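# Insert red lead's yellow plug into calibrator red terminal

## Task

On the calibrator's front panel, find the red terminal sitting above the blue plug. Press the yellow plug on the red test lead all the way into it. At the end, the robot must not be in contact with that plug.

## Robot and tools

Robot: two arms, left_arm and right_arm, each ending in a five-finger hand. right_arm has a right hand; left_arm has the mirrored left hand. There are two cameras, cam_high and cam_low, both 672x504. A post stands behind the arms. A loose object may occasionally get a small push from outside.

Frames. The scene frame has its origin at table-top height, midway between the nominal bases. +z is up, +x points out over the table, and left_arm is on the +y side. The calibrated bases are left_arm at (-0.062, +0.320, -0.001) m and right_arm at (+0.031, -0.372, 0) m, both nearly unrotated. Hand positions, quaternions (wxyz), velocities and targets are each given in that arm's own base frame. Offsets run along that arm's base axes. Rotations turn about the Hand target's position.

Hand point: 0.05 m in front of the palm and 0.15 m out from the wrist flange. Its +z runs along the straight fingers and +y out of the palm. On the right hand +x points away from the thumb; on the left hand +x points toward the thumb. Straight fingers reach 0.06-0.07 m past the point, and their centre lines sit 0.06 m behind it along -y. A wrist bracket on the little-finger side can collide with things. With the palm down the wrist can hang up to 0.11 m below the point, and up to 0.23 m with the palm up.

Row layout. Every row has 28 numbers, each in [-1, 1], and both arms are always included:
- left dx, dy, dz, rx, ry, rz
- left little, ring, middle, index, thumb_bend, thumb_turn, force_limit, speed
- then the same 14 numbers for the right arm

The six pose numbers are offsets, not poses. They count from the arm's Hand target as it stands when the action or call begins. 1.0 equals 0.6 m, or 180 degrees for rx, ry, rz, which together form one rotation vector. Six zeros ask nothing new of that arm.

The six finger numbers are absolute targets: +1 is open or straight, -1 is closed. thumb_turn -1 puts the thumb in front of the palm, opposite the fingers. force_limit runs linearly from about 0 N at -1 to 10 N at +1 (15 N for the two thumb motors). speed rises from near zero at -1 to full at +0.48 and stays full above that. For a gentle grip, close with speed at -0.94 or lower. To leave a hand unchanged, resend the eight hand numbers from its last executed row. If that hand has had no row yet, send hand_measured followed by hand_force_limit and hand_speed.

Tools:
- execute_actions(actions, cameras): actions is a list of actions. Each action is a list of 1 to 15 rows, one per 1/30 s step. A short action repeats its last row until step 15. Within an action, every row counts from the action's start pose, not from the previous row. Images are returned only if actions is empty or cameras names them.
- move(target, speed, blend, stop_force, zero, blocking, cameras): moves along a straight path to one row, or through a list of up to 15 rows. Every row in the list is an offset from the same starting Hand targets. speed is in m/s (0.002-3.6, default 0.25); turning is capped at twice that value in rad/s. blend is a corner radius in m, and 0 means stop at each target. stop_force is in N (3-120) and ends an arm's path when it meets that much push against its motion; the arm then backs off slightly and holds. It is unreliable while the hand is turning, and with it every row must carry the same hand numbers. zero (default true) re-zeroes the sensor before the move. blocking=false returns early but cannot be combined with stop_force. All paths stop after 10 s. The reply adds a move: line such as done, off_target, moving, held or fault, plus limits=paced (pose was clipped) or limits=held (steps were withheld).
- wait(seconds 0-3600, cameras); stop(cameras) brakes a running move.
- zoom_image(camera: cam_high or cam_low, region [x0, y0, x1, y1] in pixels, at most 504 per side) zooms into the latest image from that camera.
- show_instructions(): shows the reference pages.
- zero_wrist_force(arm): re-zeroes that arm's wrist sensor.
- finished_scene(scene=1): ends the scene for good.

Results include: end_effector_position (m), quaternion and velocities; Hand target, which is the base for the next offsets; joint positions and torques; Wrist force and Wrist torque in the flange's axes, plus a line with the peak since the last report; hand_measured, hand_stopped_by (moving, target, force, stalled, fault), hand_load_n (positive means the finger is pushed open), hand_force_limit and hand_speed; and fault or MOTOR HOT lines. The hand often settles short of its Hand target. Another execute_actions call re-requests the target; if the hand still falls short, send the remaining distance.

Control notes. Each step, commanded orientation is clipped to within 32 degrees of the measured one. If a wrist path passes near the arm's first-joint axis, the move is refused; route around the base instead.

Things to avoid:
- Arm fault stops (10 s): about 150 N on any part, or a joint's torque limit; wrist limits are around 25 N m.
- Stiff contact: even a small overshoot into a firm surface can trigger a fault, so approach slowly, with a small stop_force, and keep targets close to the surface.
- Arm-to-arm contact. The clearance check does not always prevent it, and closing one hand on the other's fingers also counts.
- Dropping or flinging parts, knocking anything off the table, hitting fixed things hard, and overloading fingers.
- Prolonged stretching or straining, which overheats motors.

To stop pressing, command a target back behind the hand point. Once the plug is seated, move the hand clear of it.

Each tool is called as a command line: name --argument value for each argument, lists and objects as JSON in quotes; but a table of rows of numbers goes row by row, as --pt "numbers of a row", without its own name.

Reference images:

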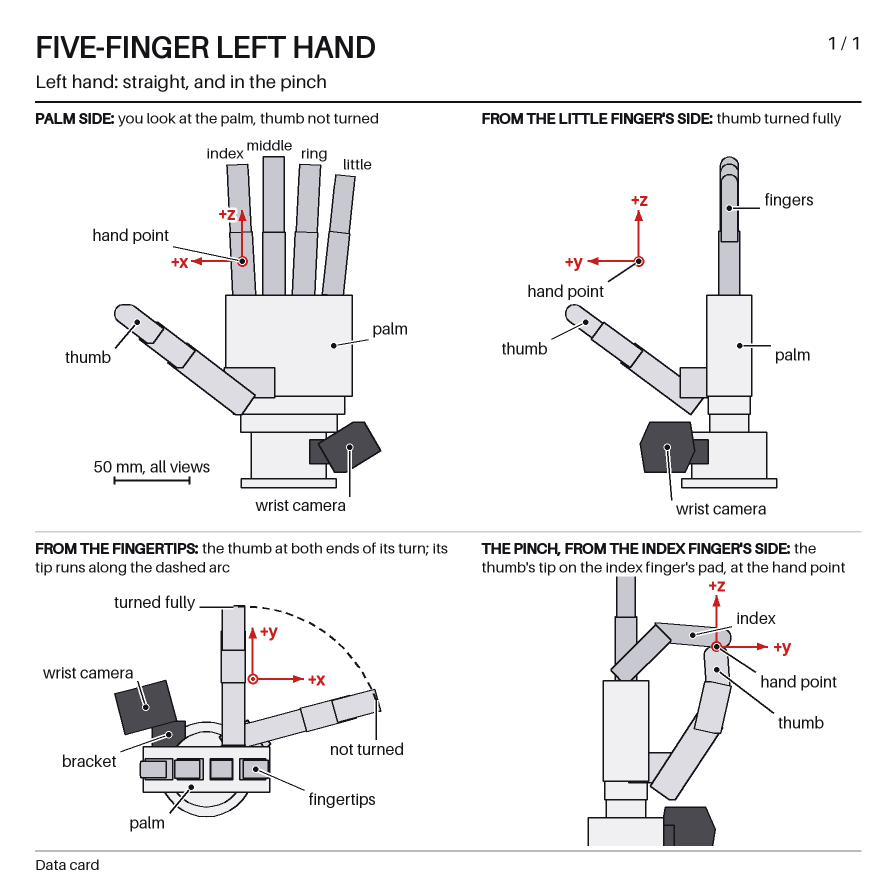

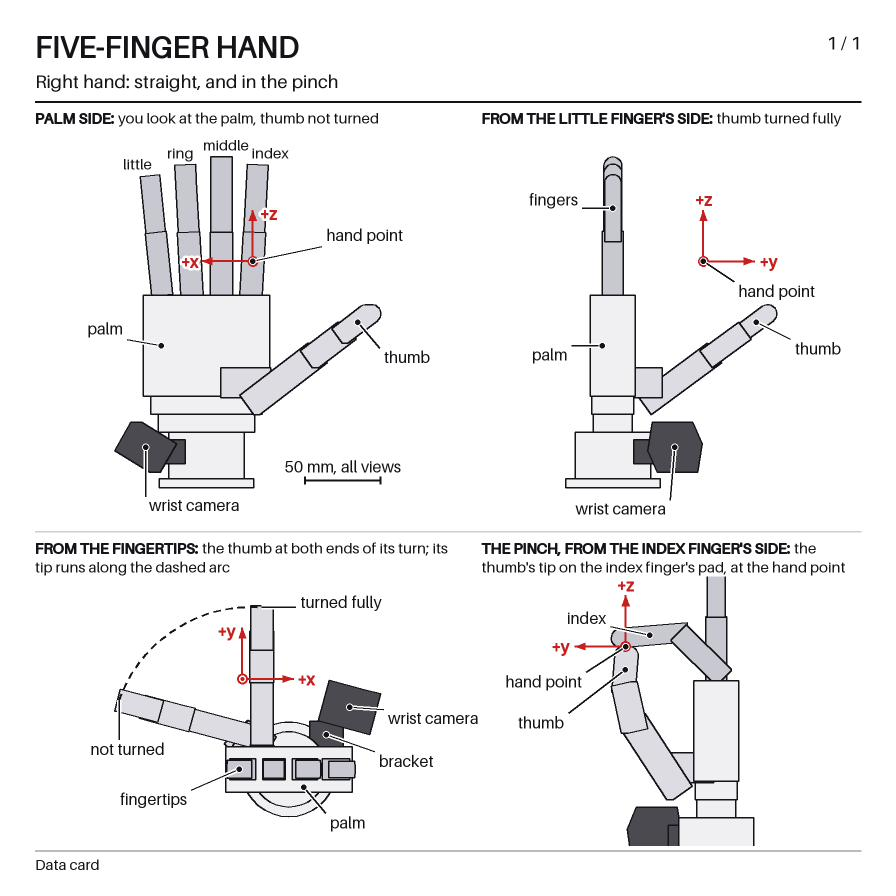

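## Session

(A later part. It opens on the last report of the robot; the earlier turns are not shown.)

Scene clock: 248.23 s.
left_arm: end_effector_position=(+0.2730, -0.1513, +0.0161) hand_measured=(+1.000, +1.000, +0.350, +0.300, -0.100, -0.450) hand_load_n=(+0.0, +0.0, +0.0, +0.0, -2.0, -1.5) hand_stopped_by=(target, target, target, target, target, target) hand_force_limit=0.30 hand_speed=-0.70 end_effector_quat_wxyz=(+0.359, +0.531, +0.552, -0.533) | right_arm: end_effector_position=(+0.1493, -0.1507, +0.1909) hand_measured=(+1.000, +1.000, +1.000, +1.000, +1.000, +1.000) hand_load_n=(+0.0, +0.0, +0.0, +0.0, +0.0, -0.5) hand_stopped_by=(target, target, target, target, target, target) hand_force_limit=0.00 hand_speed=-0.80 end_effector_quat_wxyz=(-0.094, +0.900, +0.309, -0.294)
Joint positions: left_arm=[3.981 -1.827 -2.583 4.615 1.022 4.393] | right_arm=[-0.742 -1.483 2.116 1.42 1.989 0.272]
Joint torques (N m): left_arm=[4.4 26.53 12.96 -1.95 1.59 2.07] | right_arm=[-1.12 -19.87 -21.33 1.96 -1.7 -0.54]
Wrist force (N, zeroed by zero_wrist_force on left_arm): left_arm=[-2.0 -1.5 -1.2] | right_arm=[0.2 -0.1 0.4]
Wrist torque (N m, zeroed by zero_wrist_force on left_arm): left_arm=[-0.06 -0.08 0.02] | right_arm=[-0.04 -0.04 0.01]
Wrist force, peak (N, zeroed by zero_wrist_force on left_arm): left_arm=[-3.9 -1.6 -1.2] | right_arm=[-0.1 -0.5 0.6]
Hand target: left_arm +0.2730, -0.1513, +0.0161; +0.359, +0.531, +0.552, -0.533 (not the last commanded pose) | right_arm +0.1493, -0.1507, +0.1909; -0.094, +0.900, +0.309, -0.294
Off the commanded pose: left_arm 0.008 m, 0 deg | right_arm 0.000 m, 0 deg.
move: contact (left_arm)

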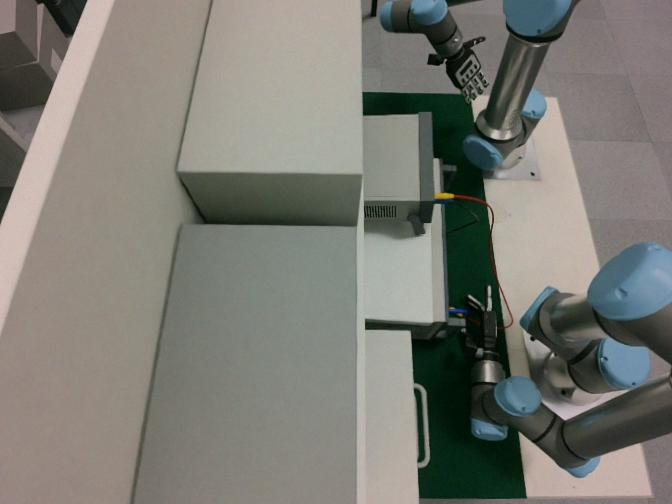

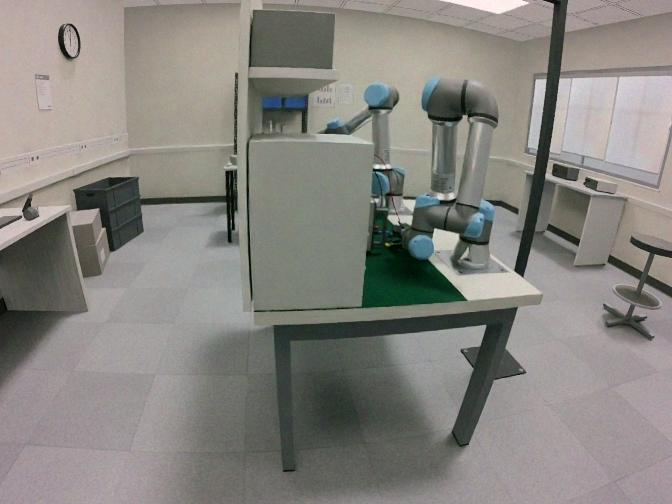

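move --pt "0 0 0.006 0 0 0 1 1 0.35 0.5 -0.1 -0.45 0.3 -0.7 0 0 0 0 0 0 1 1 1 1 1 1 0 -0.8" --pt "0 0.006 0.006 0 0 0 1 1 0.35 0.5 0.25 -0.45 0.3 -0.5 0 0 0 0 0 0 1 1 1 1 1 1 0 -0.8" --pt "0 0.006 0 0 0 0 1 1 0.35 0.5 0.25 -0.45 0.3 -0.5 0 0 0 0 0 0 1 1 1 1 1 1 0 -0.8" --speed 0.03

zero_wrist_force --arm "left_arm"

move --target '[0,0,-0.02,0,0,0,1,1,0.35,0.5,0.25,-0.45,0.3,-0.5,0,0,0,0,0,0,1,1,1,1,1,1,0,-0.8]' --speed 0.008 --stop_force 3

wait --seconds 0.3 --cameras '["all"]'

zoom_image --camera "cam_high" --region '[436, 291, 500, 339]'

zoom_image --camera "cam_low" --region '[364, 215, 412, 251]'

Scene clock: 253.40 s.
left_arm: end_effector_position=(+0.2730, -0.1477, +0.0162) hand_measured=(+1.000, +1.000, +0.350, +0.500, +0.250, -0.450) hand_load_n=(+0.0, +0.0, +0.0, +0.0, +0.0, -3.0) hand_stopped_by=(target, target, target, target, target, target) hand_force_limit=0.30 hand_speed=-0.50 end_effector_quat_wxyz=(+0.359, +0.531, +0.552, -0.533) | right_arm: end_effector_position=(+0.1493, -0.1507, +0.1909) hand_measured=(+1.000, +1.000, +1.000, +1.000, +1.000, +1.000) hand_load_n=(+0.0, +0.0, +0.0, +0.0, +0.0, +0.0) hand_stopped_by=(target, target, target, target, target, target) hand_force_limit=0.00 hand_speed=-0.80 end_effector_quat_wxyz=(-0.094, +0.900, +0.309, -0.294)
Joint positions: left_arm=[3.991 -1.828 -2.579 4.611 1.032 4.395] | right_arm=[-0.742 -1.483 2.116 1.42 1.989 0.272]
Joint torques (N m): left_arm=[4.37 4.43 -1.38 0.99 1.19 2.08] | right_arm=[-0.09 -20.02 -21.3 2.01 -1.69 -0.47]
Wrist force (N, zeroed by zero_wrist_force on left_arm): left_arm=[-2.4 -0.9 -4.4] | right_arm=[0.2 -0.3 0.4]
Wrist torque (N m, zeroed by zero_wrist_force on left_arm): left_arm=[0.02 -0.01 0.04] | right_arm=[-0.08 -0.04 0.00]
Wrist force, peak (N, zeroed by zero_wrist_force on left_arm): left_arm=[-2.7 -0.8 -4.2] | right_arm=[0.0 -0.6 0.6]
Hand target: left_arm +0.2730, -0.1477, +0.0161; +0.359, +0.531, +0.552, -0.533 | right_arm +0.1493, -0.1507, +0.1909; -0.094, +0.900, +0.309, -0.294
Off the commanded pose: left_arm 0.000 m, 0 deg | right_arm 0.000 m, 0 deg.
move: done

Wrist force sensor zeroed.

Scene clock: 254.50 s.
left_arm: end_effector_position=(+0.2730, -0.1477, +0.0157) hand_measured=(+1.000, +1.000, +0.350, +0.500, +0.250, -0.450) hand_load_n=(+0.0, +0.0, +0.0, +0.5, +0.0, -4.0) hand_stopped_by=(target, target, target, target, target, target) hand_force_limit=0.30 hand_speed=-0.50 end_effector_quat_wxyz=(+0.359, +0.531, +0.552, -0.533) | right_arm: end_effector_position=(+0.1493, -0.1507, +0.1909) hand_measured=(+1.000, +1.000, +1.000, +1.000, +1.000, +1.000) hand_load_n=(+0.0, +0.0, -0.5, +0.0, +0.0, +0.0) hand_stopped_by=(target, target, target, target, target, target) hand_force_limit=0.00 hand_speed=-0.80 end_effector_quat_wxyz=(-0.094, +0.900, +0.309, -0.294)
Joint positions: left_arm=[3.991 -1.83 -2.58 4.613 1.032 4.395] | right_arm=[-0.742 -1.483 2.116 1.42 1.989 0.272]
Joint torques (N m): left_arm=[2.73 26.11 10.11 -2.08 0.33 1.8] | right_arm=[-1.59 -19.52 -21.02 2.1 -1.96 -0.49]
Wrist force (N, zeroed by zero_wrist_force on left_arm): left_arm=[-2.2 -0.5 -2.1] | right_arm=[0.2 -0.3 0.6]
Wrist torque (N m, zeroed by zero_wrist_force on left_arm): left_arm=[0.02 -0.03 -0.02] | right_arm=[-0.08 -0.05 0.01]
Wrist force, peak (N, zeroed by zero_wrist_force on left_arm): left_arm=[-3.9 -1.3 -3.1] | right_arm=[0.2 -0.1 0.7]
Hand target: left_arm +0.2730, -0.1477, +0.0157; +0.359, +0.531, +0.552, -0.533 (not the last commanded pose) | right_arm +0.1493, -0.1507, +0.1909; -0.094, +0.900, +0.309, -0.294
Off the commanded pose: left_arm 0.012 m, 0 deg | right_arm 0.000 m, 0 deg.
move: contact (left_arm)

Scene clock: 254.80 s.
left_arm: end_effector_position=(+0.2730, -0.1477, +0.0157) hand_measured=(+1.000, +1.000, +0.350, +0.500, +0.250, -0.450) hand_load_n=(+0.0, +0.0, +0.0, +0.0, +0.0, -4.0) hand_stopped_by=(target, target, target, target, target, target) hand_force_limit=0.30 hand_speed=-0.50 end_effector_quat_wxyz=(+0.359, +0.531, +0.552, -0.533) | right_arm: end_effector_position=(+0.1493, -0.1507, +0.1909) hand_measured=(+1.000, +1.000, +1.000, +1.000, +1.000, +1.000) hand_load_n=(+0.0, +0.0, +0.0, +0.0, -0.5, -0.5) hand_stopped_by=(target, target, target, target, target, target) hand_force_limit=0.00 hand_speed=-0.80 end_effector_quat_wxyz=(-0.094, +0.900, +0.309, -0.294)
Joint positions: left_arm=[3.991 -1.83 -2.58 4.613 1.032 4.395] | right_arm=[-0.742 -1.483 2.116 1.42 1.989 0.272]
Joint torques (N m): left_arm=[2.56 26.1 10.73 -2.17 0.27 1.8] | right_arm=[-1.1 -19.46 -21.78 1.99 -1.58 -0.67]
Wrist force (N, zeroed by zero_wrist_force on left_arm): left_arm=[-2.3 -0.9 -2.2] | right_arm=[0.0 -0.3 0.2]
Wrist torque (N m, zeroed by zero_wrist_force on left_arm): left_arm=[-0.02 -0.01 -0.01] | right_arm=[-0.06 -0.01 -0.01]
Wrist force, peak (N, zeroed by zero_wrist_force on left_arm): left_arm=[-2.3 -0.9 -2.1] | right_arm=[0.3 -0.1 0.6]
Hand target: left_arm +0.2730, -0.1477, +0.0157; +0.359, +0.531, +0.552, -0.533 (not the last commanded pose) | right_arm +0.1493, -0.1507, +0.1909; -0.094, +0.900, +0.309, -0.294
Off the commanded pose: left_arm 0.012 m, 0 deg | right_arm 0.000 m, 0 deg.
wait: 0.30 s; at rest by 0.17 s

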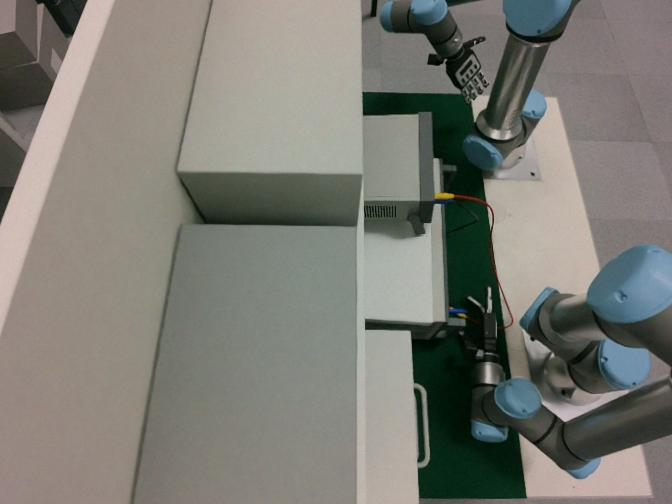

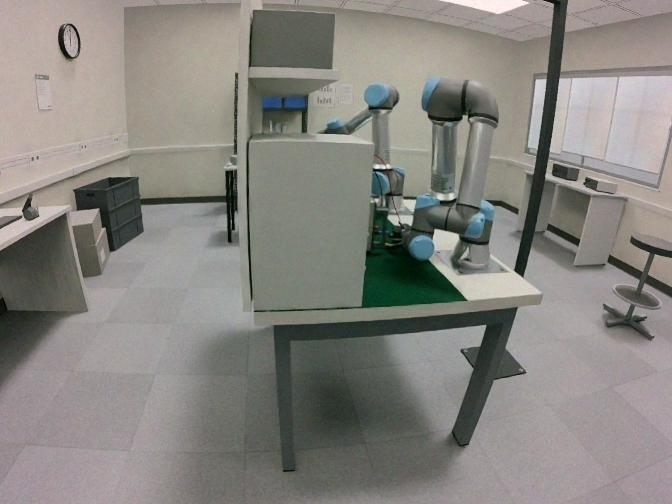

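Scaled by 7.875 from the camera's image (finer frame: 960x720).

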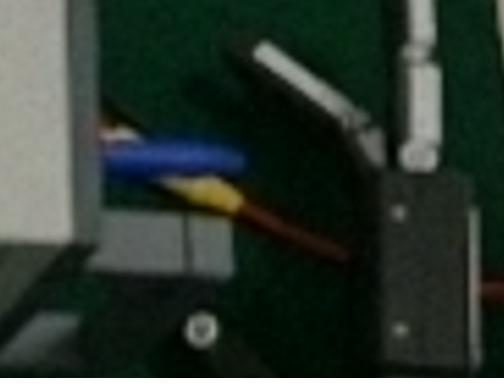

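Scaled by 10.500 from the camera's image (finer frame: 960x720).

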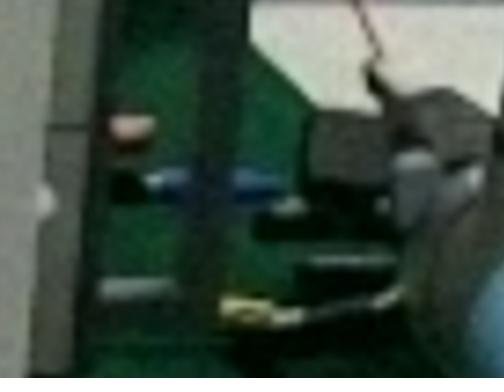

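move --target '[0,0,0.015,0,0,0,1,1,0.35,0.5,0.25,-0.45,0.3,-0.5,0,0,0,0,0,0,1,1,1,1,1,1,0,-0.8]' --speed 0.05 --cameras '["all"]'

Scene clock: 257.47 s.
left_arm: end_effector_position=(+0.2730, -0.1477, +0.0246) hand_measured=(+1.000, +1.000, +0.350, +0.500, +0.250, -0.450) hand_load_n=(-0.5, +0.0, +0.0, +0.0, +0.0, +0.0) hand_stopped_by=(target, target, target, target, target, target) hand_force_limit=0.30 hand_speed=-0.50 end_effector_quat_wxyz=(+0.359, +0.531, +0.552, -0.533) | right_arm: end_effector_position=(+0.1493, -0.1507, +0.1909) hand_measured=(+1.000, +1.000, +1.000, +1.000, +1.000, +1.000) hand_load_n=(+0.0, +0.0, +0.0, +0.0, +0.0, +0.0) hand_stopped_by=(target, target, target, target, target, target) hand_force_limit=0.00 hand_speed=-0.80 end_effector_quat_wxyz=(-0.094, +0.900, +0.309, -0.294)
Joint positions: left_arm=[3.991 -1.793 -2.576 4.572 1.032 4.395] | right_arm=[-0.742 -1.483 2.116 1.42 1.989 0.272]
Joint torques (N m): left_arm=[-4.18 26.84 14.93 -2.7 1.48 1.24] | right_arm=[-0.51 -18.67 -20.65 1.81 -1.96 -0.43]
Wrist force (N, zeroed by zero_wrist_force on left_arm): left_arm=[3.4 0.9 4.6] | right_arm=[0.1 -0.3 0.1]
Wrist torque (N m, zeroed by zero_wrist_force on left_arm): left_arm=[-0.05 -0.15 0.01] | right_arm=[-0.05 -0.03 0.00]
Wrist force, peak (N, zeroed by zero_wrist_force on left_arm): left_arm=[3.3 0.9 4.9] | right_arm=[0.2 -0.4 0.6]
Hand target: left_arm +0.2730, -0.1477, +0.0247; +0.359, +0.531, +0.552, -0.533 | right_arm +0.1493, -0.1507, +0.1909; -0.094, +0.900, +0.309, -0.294
Off the commanded pose: left_arm 0.000 m, 0 deg | right_arm 0.000 m, 0 deg.
move: done

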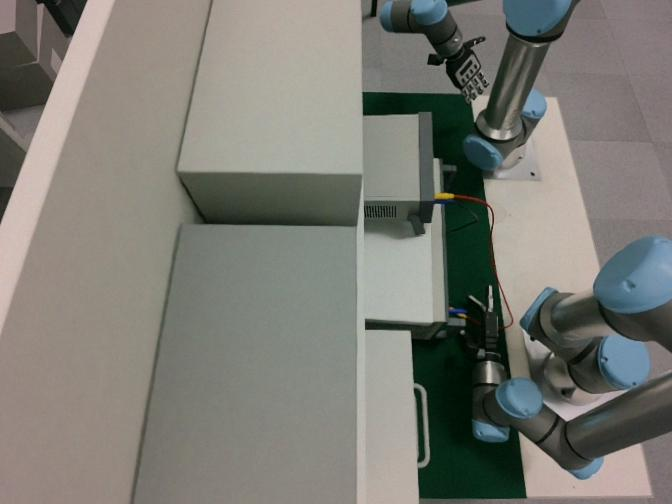

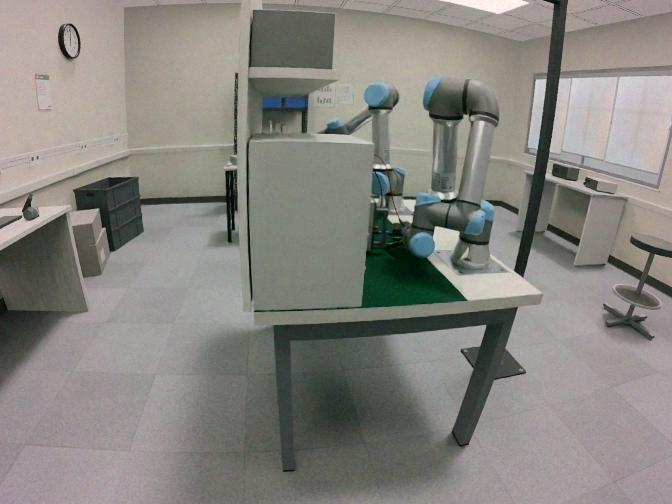

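zoom_image --camera "cam_high" --region '[436, 291, 500, 339]'

zoom_image --camera "cam_low" --region '[360, 200, 424, 248]'

Scaled by 7.875 from the camera's image (finer frame: 960x720).

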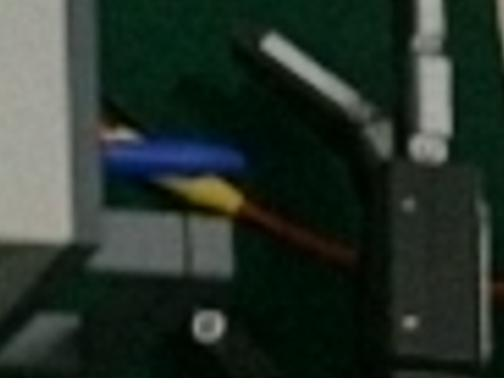

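Scaled by 7.875 from the camera's image (finer frame: 960x720).

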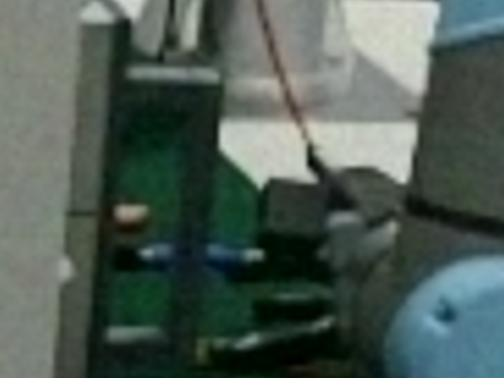

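zoom_image --camera "cam_high" --region '[420, 280, 532, 364]'

Scaled by 4.500 from the camera's image (finer frame: 960x720).

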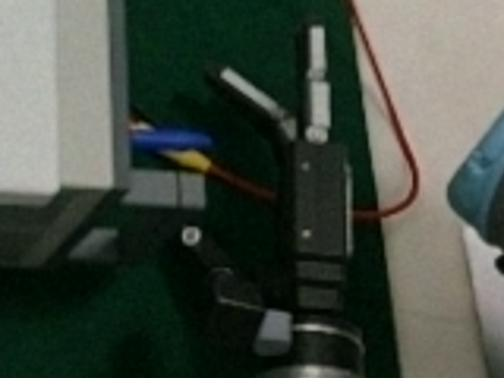

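move --target '[0,0,0.1,0,0,0,1,1,0.35,0.5,0.25,-0.45,0.3,-0.5,0,0,0,0,0,0,1,1,1,1,1,1,0,-0.8]' --speed 0.15 --cameras '["all"]'

zoom_image --camera "cam_high" --region '[420, 280, 532, 364]'

zoom_image --camera "cam_high" --region '[436, 291, 500, 339]'

zoom_image --camera "cam_low" --region '[360, 200, 424, 248]'

Scene clock: 261.53 s.
left_arm: end_effector_position=(+0.2730, -0.1477, +0.0846) hand_measured=(+1.000, +1.000, +0.350, +0.500, +0.250, -0.450) hand_load_n=(+0.0, +0.0, +0.0, +0.0, +0.0, +0.0) hand_stopped_by=(target, target, target, target, target, target) hand_force_limit=0.30 hand_speed=-0.50 end_effector_quat_wxyz=(+0.359, +0.531, +0.552, -0.533) | right_arm: end_effector_position=(+0.1493, -0.1507, +0.1909) hand_measured=(+1.000, +1.000, +1.000, +1.000, +1.000, +1.000) hand_load_n=(+0.0, +0.0, +0.0, +0.0, +0.0, +0.0) hand_stopped_by=(target, target, target, target, target, target) hand_force_limit=0.00 hand_speed=-0.80 end_effector_quat_wxyz=(-0.094, +0.900, +0.309, -0.294)
Joint positions: left_arm=[3.991 -1.568 -2.527 4.298 1.032 4.395] | right_arm=[-0.742 -1.483 2.116 1.42 1.989 0.272]
Joint torques (N m): left_arm=[8.56 22.63 19.7 -2.38 1.89 -2.72] | right_arm=[-0.35 -20.26 -20.91 2.21 -1.79 -0.7]
Wrist force (N, zeroed by zero_wrist_force on left_arm): left_arm=[2.4 0.3 5.0] | right_arm=[0.1 -0.2 0.1]
Wrist torque (N m, zeroed by zero_wrist_force on left_arm): left_arm=[-0.18 0.07 0.03] | right_arm=[-0.04 -0.02 0.00]
Wrist force, peak (N, zeroed by zero_wrist_force on left_arm): left_arm=[7.8 -3.5 -30.9] | right_arm=[0.2 -0.3 0.8]
Hand target: left_arm +0.2730, -0.1477, +0.0847; +0.359, +0.531, +0.552, -0.533 | right_arm +0.1493, -0.1507, +0.1909; -0.094, +0.900, +0.309, -0.294
Off the commanded pose: left_arm 0.000 m, 0 deg | right_arm 0.000 m, 0 deg.
move: done

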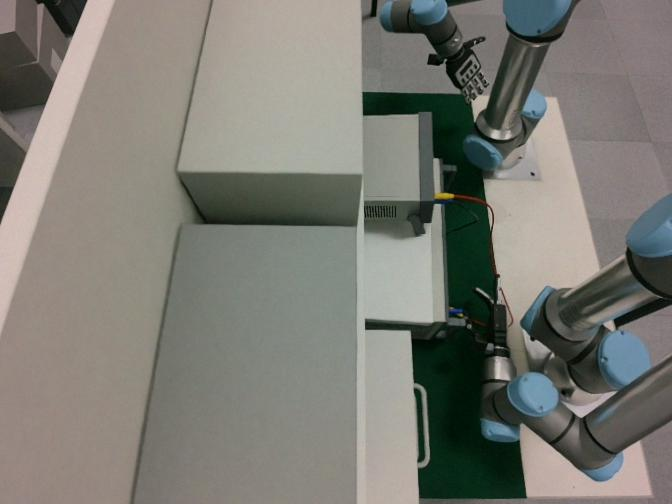

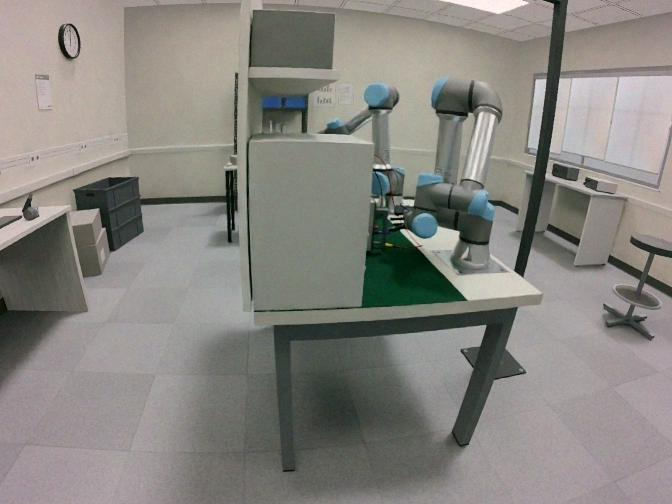

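Scaled by 4.500 from the camera's image (finer frame: 960x720).

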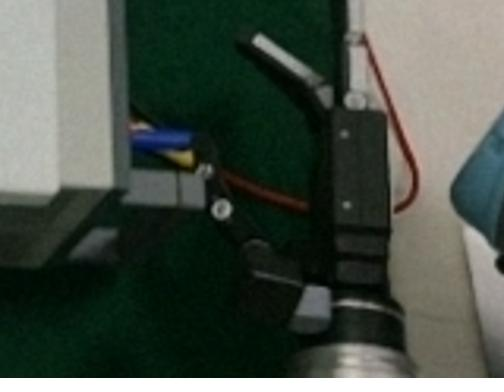

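Scaled by 7.875 from the camera's image (finer frame: 960x720).

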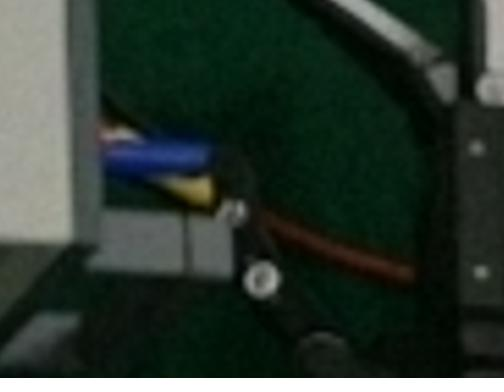

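Scaled by 7.875 from the camera's image (finer frame: 960x720).

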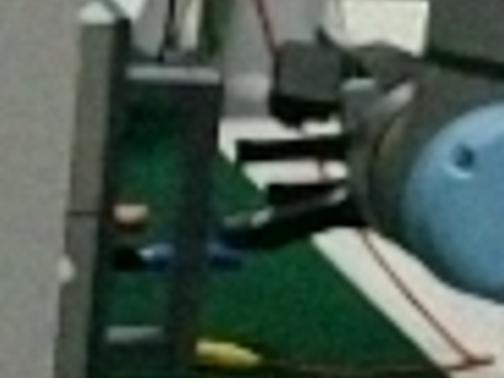

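move --target '[0,-0.1,0,0,0,0,1,1,0.35,0.5,0.25,-0.45,0.3,-0.5,0,0,0,0,0,0,1,1,1,1,1,1,0,-0.8]' --speed 0.15 --cameras '["all"]'

zoom_image --camera "cam_high" --region '[420, 280, 532, 364]'

zoom_image --camera "cam_low" --region '[360, 190, 456, 262]'

move --target '[-0.0667,0,0,0,0,0,1,1,0.35,0.5,0.25,-0.45,0.3,-0.5,0,0,0,0,0,0,1,1,1,1,1,1,0,-0.8]' --speed 0.15 --cameras '["all"]'

zoom_image --camera "cam_high" --region '[420, 280, 532, 364]'

zoom_image --camera "cam_low" --region '[360, 190, 456, 262]'

Scene clock: 264.33 s.
left_arm: end_effector_position=(+0.2730, -0.2076, +0.0847) hand_measured=(+1.000, +1.000, +0.350, +0.500, +0.250, -0.450) hand_load_n=(+0.0, +0.0, +0.0, -0.5, +0.0, +0.0) hand_stopped_by=(target, target, target, target, target, target) hand_force_limit=0.30 hand_speed=-0.50 end_effector_quat_wxyz=(+0.359, +0.531, +0.552, -0.533) | right_arm: end_effector_position=(+0.1493, -0.1507, +0.1909) hand_measured=(+1.000, +1.000, +1.000, +1.000, +1.000, +1.000) hand_load_n=(+0.0, +0.0, +0.0, +0.0, +0.0, +0.0) hand_stopped_by=(target, target, target, target, target, target) hand_force_limit=0.00 hand_speed=-0.80 end_effector_quat_wxyz=(-0.094, +0.900, +0.309, -0.294)
Joint positions: left_arm=[3.808 -1.522 -2.573 4.327 0.853 4.346] | right_arm=[-0.742 -1.483 2.116 1.42 1.989 0.272]
Joint torques (N m): left_arm=[-11.61 -3.57 20.11 1.23 -1.63 -2.93] | right_arm=[-0.82 -18.38 -21.67 2.02 -1.8 -0.71]
Wrist force (N, zeroed by zero_wrist_force on left_arm): left_arm=[2.4 0.5 5.0] | right_arm=[0.0 -0.1 0.4]
Wrist torque (N m, zeroed by zero_wrist_force on left_arm): left_arm=[-0.17 0.07 0.11] | right_arm=[-0.04 -0.01 0.00]
Wrist force, peak (N, zeroed by zero_wrist_force on left_arm): left_arm=[2.4 0.3 5.5] | right_arm=[0.4 -0.4 0.6]
Hand target: left_arm +0.2730, -0.2077, +0.0847; +0.359, +0.531, +0.552, -0.533 | right_arm +0.1493, -0.1507, +0.1909; -0.094, +0.900, +0.309, -0.294
Off the commanded pose: left_arm 0.000 m, 0 deg | right_arm 0.000 m, 0 deg.
move: done

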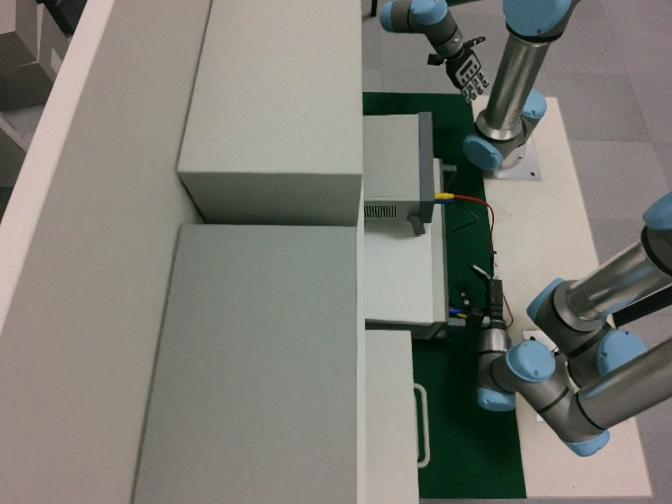

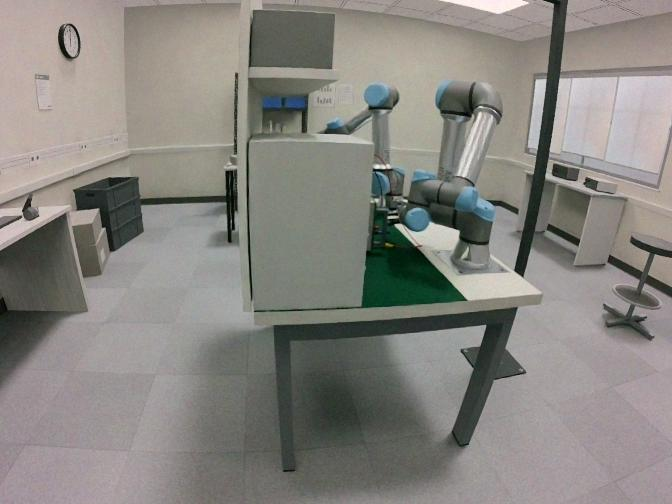

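Scaled by 4.500 from the camera's image (finer frame: 960x720).

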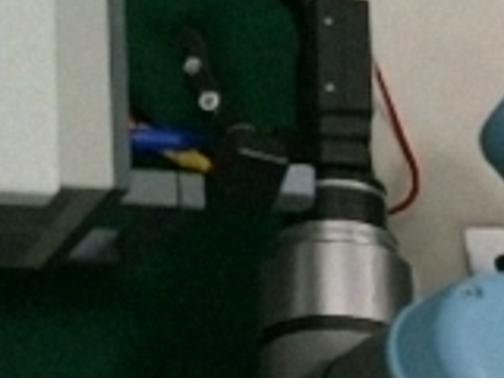

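Scaled by 5.250 from the camera's image (finer frame: 960x720).

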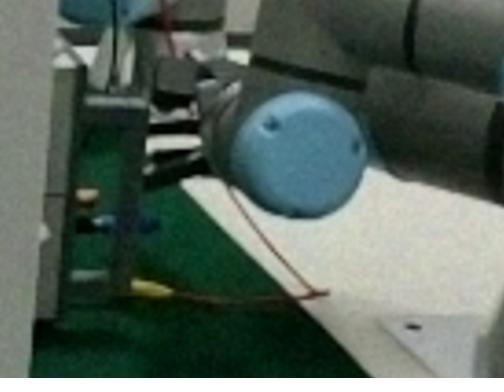

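Scene clock: 265.27 s.
left_arm: end_effector_position=(+0.2402, -0.2095, +0.0838) hand_measured=(+1.000, +1.000, +0.350, +0.500, +0.250, -0.450) hand_load_n=(+0.0, +0.0, +0.0, +0.0, +0.0, +0.0) hand_stopped_by=(target, target, target, target, target, target) hand_force_limit=0.30 hand_speed=-0.50 end_effector_quat_wxyz=(+0.358, +0.531, +0.551, -0.534) | right_arm: end_effector_position=(+0.1493, -0.1507, +0.1909) hand_measured=(+1.000, +1.000, +1.000, +1.000, +1.000, +1.000) hand_load_n=(+0.0, +0.0, +0.0, +0.0, +0.0, +0.0) hand_stopped_by=(target, target, target, target, target, target) hand_force_limit=0.00 hand_speed=-0.80 end_effector_quat_wxyz=(-0.094, +0.900, +0.309, -0.294)
Joint positions: left_arm=[3.901 -1.426 -2.655 4.295 0.946 4.373] | right_arm=[-0.742 -1.483 2.116 1.42 1.989 0.272]
Joint torques (N m): left_arm=[-10.07 -5.55 21.67 1.39 -1.77 -2.89] | right_arm=[-0.33 -19.55 -20.73 1.92 -1.77 -0.53]
Wrist force (N, zeroed by zero_wrist_force on left_arm): left_arm=[2.3 0.5 4.7] | right_arm=[0.2 -0.1 0.4]
Wrist torque (N m, zeroed by zero_wrist_force on left_arm): left_arm=[-0.13 0.06 0.11] | right_arm=[-0.04 -0.04 0.01]
Wrist force, peak (N, zeroed by zero_wrist_force on left_arm): left_arm=[2.7 -0.2 5.3] | right_arm=[0.2 -0.6 0.4]
Hand target: left_arm +0.2403, -0.2095, +0.0838; +0.358, +0.531, +0.551, -0.534 (not the last commanded pose) | right_arm +0.1493, -0.1507, +0.1909; -0.094, +0.900, +0.309, -0.294
Off the commanded pose: left_arm 0.007 m, 0 deg | right_arm 0.000 m, 0 deg.
move: held (left_arm; a check stopped the path); limits=held
pose unreachable (left arm): on one or more control steps of this call, first in action 0 (counted from 0), this arm could not follow its commanded pose, so it was not sent that pose on those steps. It may still have moved: this result reports where it is.
cause: moving toward the commanded pose would bring two parts of the arm too close to each other (joints 3 (elbow) to 6 (wrist 3) lie between them).

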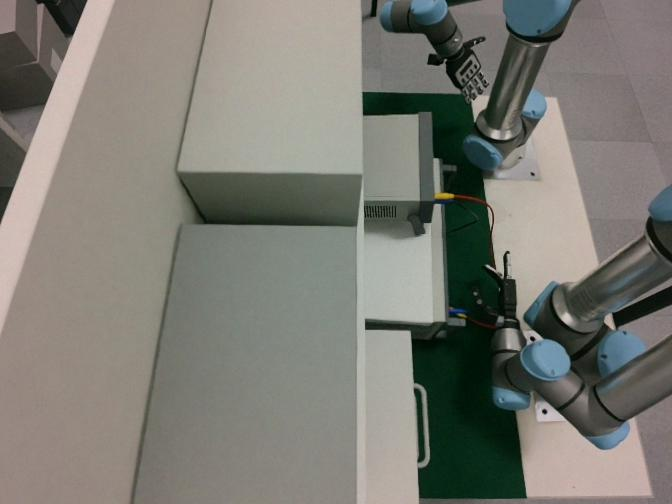

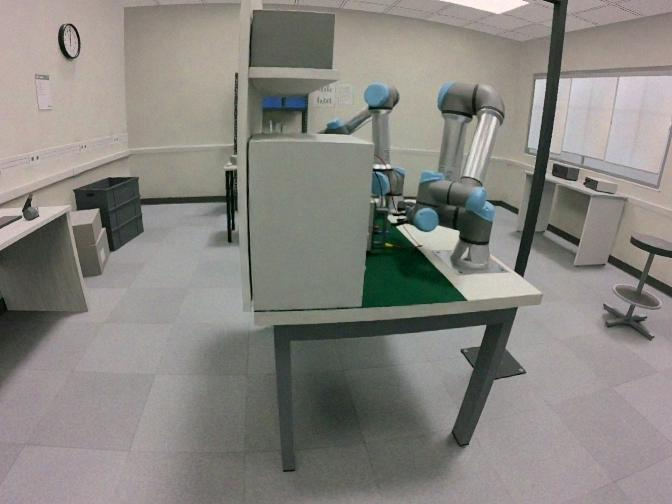

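Scaled by 4.500 from the camera's image (finer frame: 960x720).

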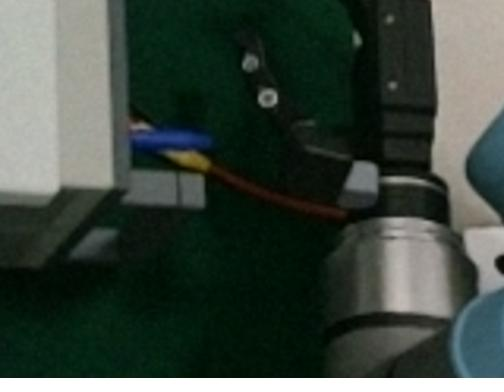

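Scaled by 5.250 from the camera's image (finer frame: 960x720).

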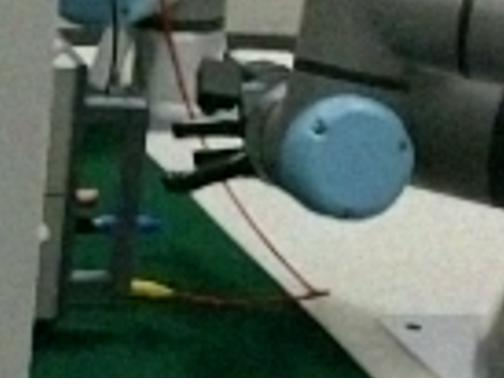

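move --target '[0,0,0.2167,0,0,0,1,1,0.35,0.5,0.25,-0.45,0.3,-0.5,0,0,0,0,0,0,1,1,1,1,1,1,0,-0.8]' --speed 0.2

move --target '[0.018,0.14,0,0.3514,-0.2104,-0.3489,1,1,0.35,0.5,0.25,-0.45,0.3,-0.5,0,0,0,0,0,0,1,1,1,1,1,1,0,-0.8]' --speed 0.25 --cameras '["all"]'

Scene clock: 276.27 s.
left_arm: end_effector_position=(+0.2403, -0.2096, +0.2137) hand_measured=(+1.000, +1.000, +0.350, +0.500, +0.250, -0.450) hand_load_n=(+0.0, +0.0, +0.0, +0.0, +0.0, +0.5) hand_stopped_by=(target, target, target, target, target, target) hand_force_limit=0.30 hand_speed=-0.50 end_effector_quat_wxyz=(+0.358, +0.531, +0.551, -0.534) | right_arm: end_effector_position=(+0.1493, -0.1507, +0.1909) hand_measured=(+1.000, +1.000, +1.000, +1.000, +1.000, +1.000) hand_load_n=(+0.0, +0.0, +0.0, +0.0, +0.0, +0.0) hand_stopped_by=(target, target, target, target, target, target) hand_force_limit=0.00 hand_speed=-0.80 end_effector_quat_wxyz=(-0.094, +0.900, +0.309, -0.294)
Joint positions: left_arm=[3.9 -1.095 -2.422 3.731 0.946 4.373] | right_arm=[-0.742 -1.483 2.116 1.42 1.989 0.272]
Joint torques (N m): left_arm=[7.59 10.39 27.18 -2.26 1.68 2.61] | right_arm=[-0.8 -19.71 -21.33 1.75 -1.76 -0.66]
Wrist force (N, zeroed by zero_wrist_force on left_arm): left_arm=[2.4 0.8 5.1] | right_arm=[0.3 -0.2 0.4]
Wrist torque (N m, zeroed by zero_wrist_force on left_arm): left_arm=[-0.11 0.07 -0.04] | right_arm=[-0.05 -0.05 0.02]
Wrist force, peak (N, zeroed by zero_wrist_force on left_arm): left_arm=[3.0 1.0 5.2] | right_arm=[0.3 -0.3 0.7]
Hand target: left_arm +0.2403, -0.2095, +0.2138; +0.358, +0.531, +0.551, -0.534 | right_arm +0.1493, -0.1507, +0.1909; -0.094, +0.900, +0.309, -0.294
Off the commanded pose: left_arm 0.000 m, 0 deg | right_arm 0.000 m, 0 deg.
move: done

Scene clock: 280.33 s.
left_arm: end_effector_position=(+0.2511, -0.1256, +0.2138) hand_measured=(+1.000, +1.000, +0.350, +0.500, +0.250, -0.450) hand_load_n=(+0.0, +0.0, +0.0, +0.0, +0.0, +0.0) hand_stopped_by=(target, target, target, target, target, target) hand_force_limit=0.30 hand_speed=-0.50 end_effector_quat_wxyz=(-0.119, +0.951, +0.264, -0.104) | right_arm: end_effector_position=(+0.1493, -0.1507, +0.1909) hand_measured=(+1.000, +1.000, +1.000, +1.000, +1.000, +1.000) hand_load_n=(+0.0, +0.0, +0.0, +0.0, +0.0, +0.0) hand_stopped_by=(target, target, target, target, target, target) hand_force_limit=0.00 hand_speed=-0.80 end_effector_quat_wxyz=(-0.094, +0.900, +0.309, -0.294)
Joint positions: left_arm=[3.136 -1.013 -2.19 4.504 1.742 4.141] | right_arm=[-0.742 -1.483 2.116 1.42 1.989 0.272]
Joint torques (N m): left_arm=[-12.06 11.09 19.06 4.03 1.83 -2.86] | right_arm=[-0.93 -19.47 -21.83 2.1 -1.62 -0.7]
Wrist force (N, zeroed by zero_wrist_force on left_arm): left_arm=[2.9 -0.3 5.9] | right_arm=[0.2 -0.3 0.4]
Wrist torque (N m, zeroed by zero_wrist_force on left_arm): left_arm=[-0.30 -0.01 0.27] | right_arm=[-0.08 -0.05 0.01]
Wrist force, peak (N, zeroed by zero_wrist_force on left_arm): left_arm=[2.7 0.0 6.4] | right_arm=[0.6 -0.3 0.5]
Hand target: left_arm +0.2511, -0.1255, +0.2138; -0.120, +0.951, +0.264, -0.104 | right_arm +0.1493, -0.1507, +0.1909; -0.094, +0.900, +0.309, -0.294
Off the commanded pose: left_arm 0.000 m, 0 deg | right_arm 0.000 m, 0 deg.
move: done

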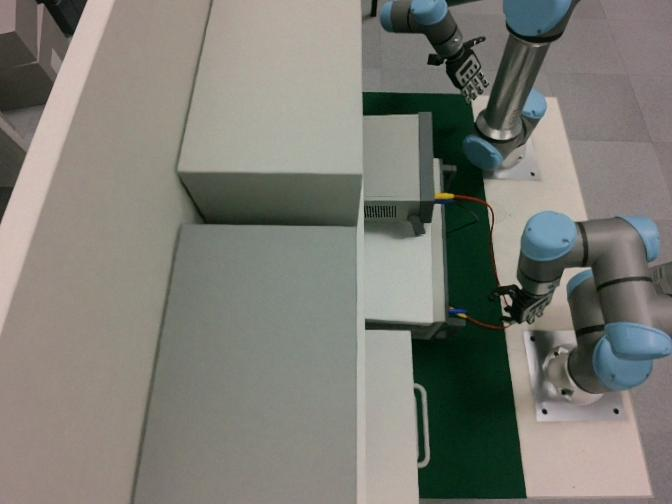

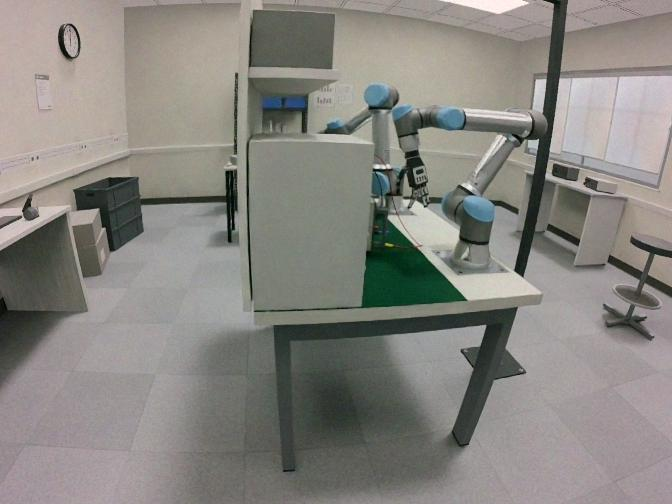

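move --target '[-0.01,-0.0295,-0.12,0.3001,-0.0146,-0.2956,1,1,0.35,0.5,0.25,-0.45,0.3,-0.5,0,0,0,0,0,0,1,1,1,1,1,1,0,-0.8]' --speed 0.25 --cameras '["all"]'

zoom_image --camera "cam_high" --region '[420, 280, 532, 364]'

zoom_image --camera "cam_low" --region '[360, 190, 456, 262]'

Scene clock: 284.07 s.
left_arm: end_effector_position=(+0.2451, -0.1432, +0.1418) hand_measured=(+1.000, +1.000, +0.350, +0.500, +0.250, -0.450) hand_load_n=(+0.0, +0.0, +0.0, +0.0, +0.0, +0.0) hand_stopped_by=(target, target, target, target, target, target) hand_force_limit=0.30 hand_speed=-0.50 end_effector_quat_wxyz=(-0.550, +0.814, -0.154, +0.106) | right_arm: end_effector_position=(+0.1493, -0.1507, +0.1909) hand_measured=(+1.000, +1.000, +1.000, +1.000, +1.000, +1.000) hand_load_n=(+0.0, +0.0, +0.0, +0.0, +0.0, +0.0) hand_stopped_by=(target, target, target, target, target, target) hand_force_limit=0.00 hand_speed=-0.80 end_effector_quat_wxyz=(-0.094, +0.900, +0.309, -0.294)
Joint positions: left_arm=[2.358 -1.416 -2.326 4.535 2.59 3.852] | right_arm=[-0.742 -1.483 2.116 1.42 1.989 0.272]
Joint torques (N m): left_arm=[-10.17 -2.11 14.04 -0.17 2.94 -2.66] | right_arm=[-0.67 -19.37 -21.38 1.9 -1.75 -0.66]
Wrist force (N, zeroed by zero_wrist_force on left_arm): left_arm=[2.6 1.4 4.3] | right_arm=[-0.2 -0.1 0.3]
Wrist torque (N m, zeroed by zero_wrist_force on left_arm): left_arm=[0.08 -0.02 0.24] | right_arm=[-0.04 0.02 -0.01]
Wrist force, peak (N, zeroed by zero_wrist_force on left_arm): left_arm=[2.7 0.1 6.2] | right_arm=[0.6 -0.4 0.4]
Hand target: left_arm +0.2451, -0.1432, +0.1418; -0.550, +0.814, -0.154, +0.106 | right_arm +0.1493, -0.1507, +0.1909; -0.094, +0.900, +0.309, -0.294
Off the commanded pose: left_arm 0.000 m, 0 deg | right_arm 0.000 m, 0 deg.
move: done

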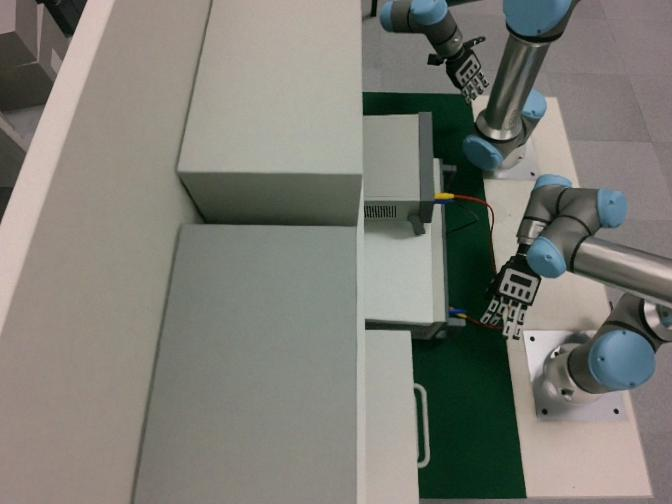

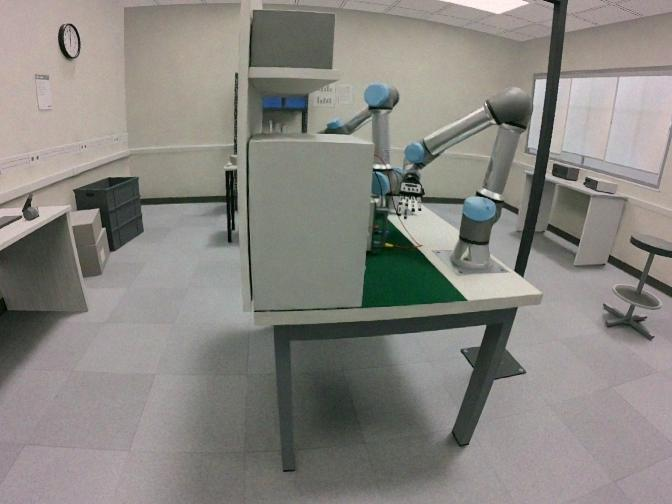

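Scaled by 4.500 from the camera's image (finer frame: 960x720).

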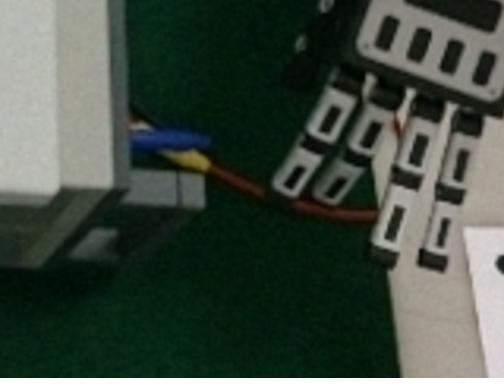

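Scaled by 5.250 from the camera's image (finer frame: 960x720).

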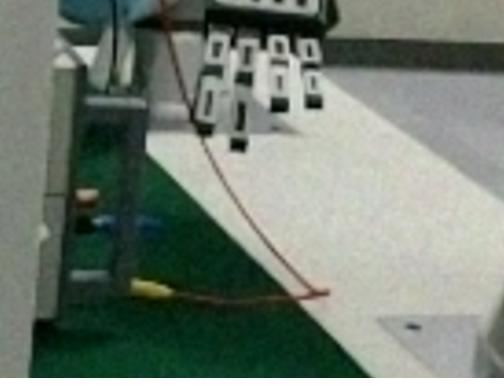

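zoom_image --camera "cam_high" --region '[476, 256, 540, 304]'

zoom_image --camera "cam_low" --region '[370, 160, 450, 220]'

Scaled by 7.875 from the camera's image (finer frame: 960x720).

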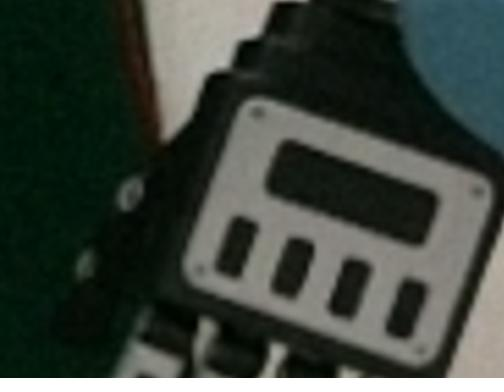

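Scaled by 6.300 from the camera's image (finer frame: 960x720).

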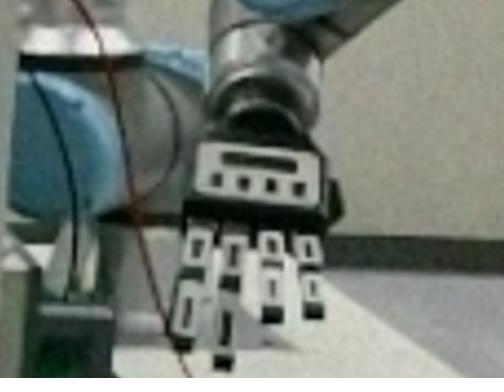

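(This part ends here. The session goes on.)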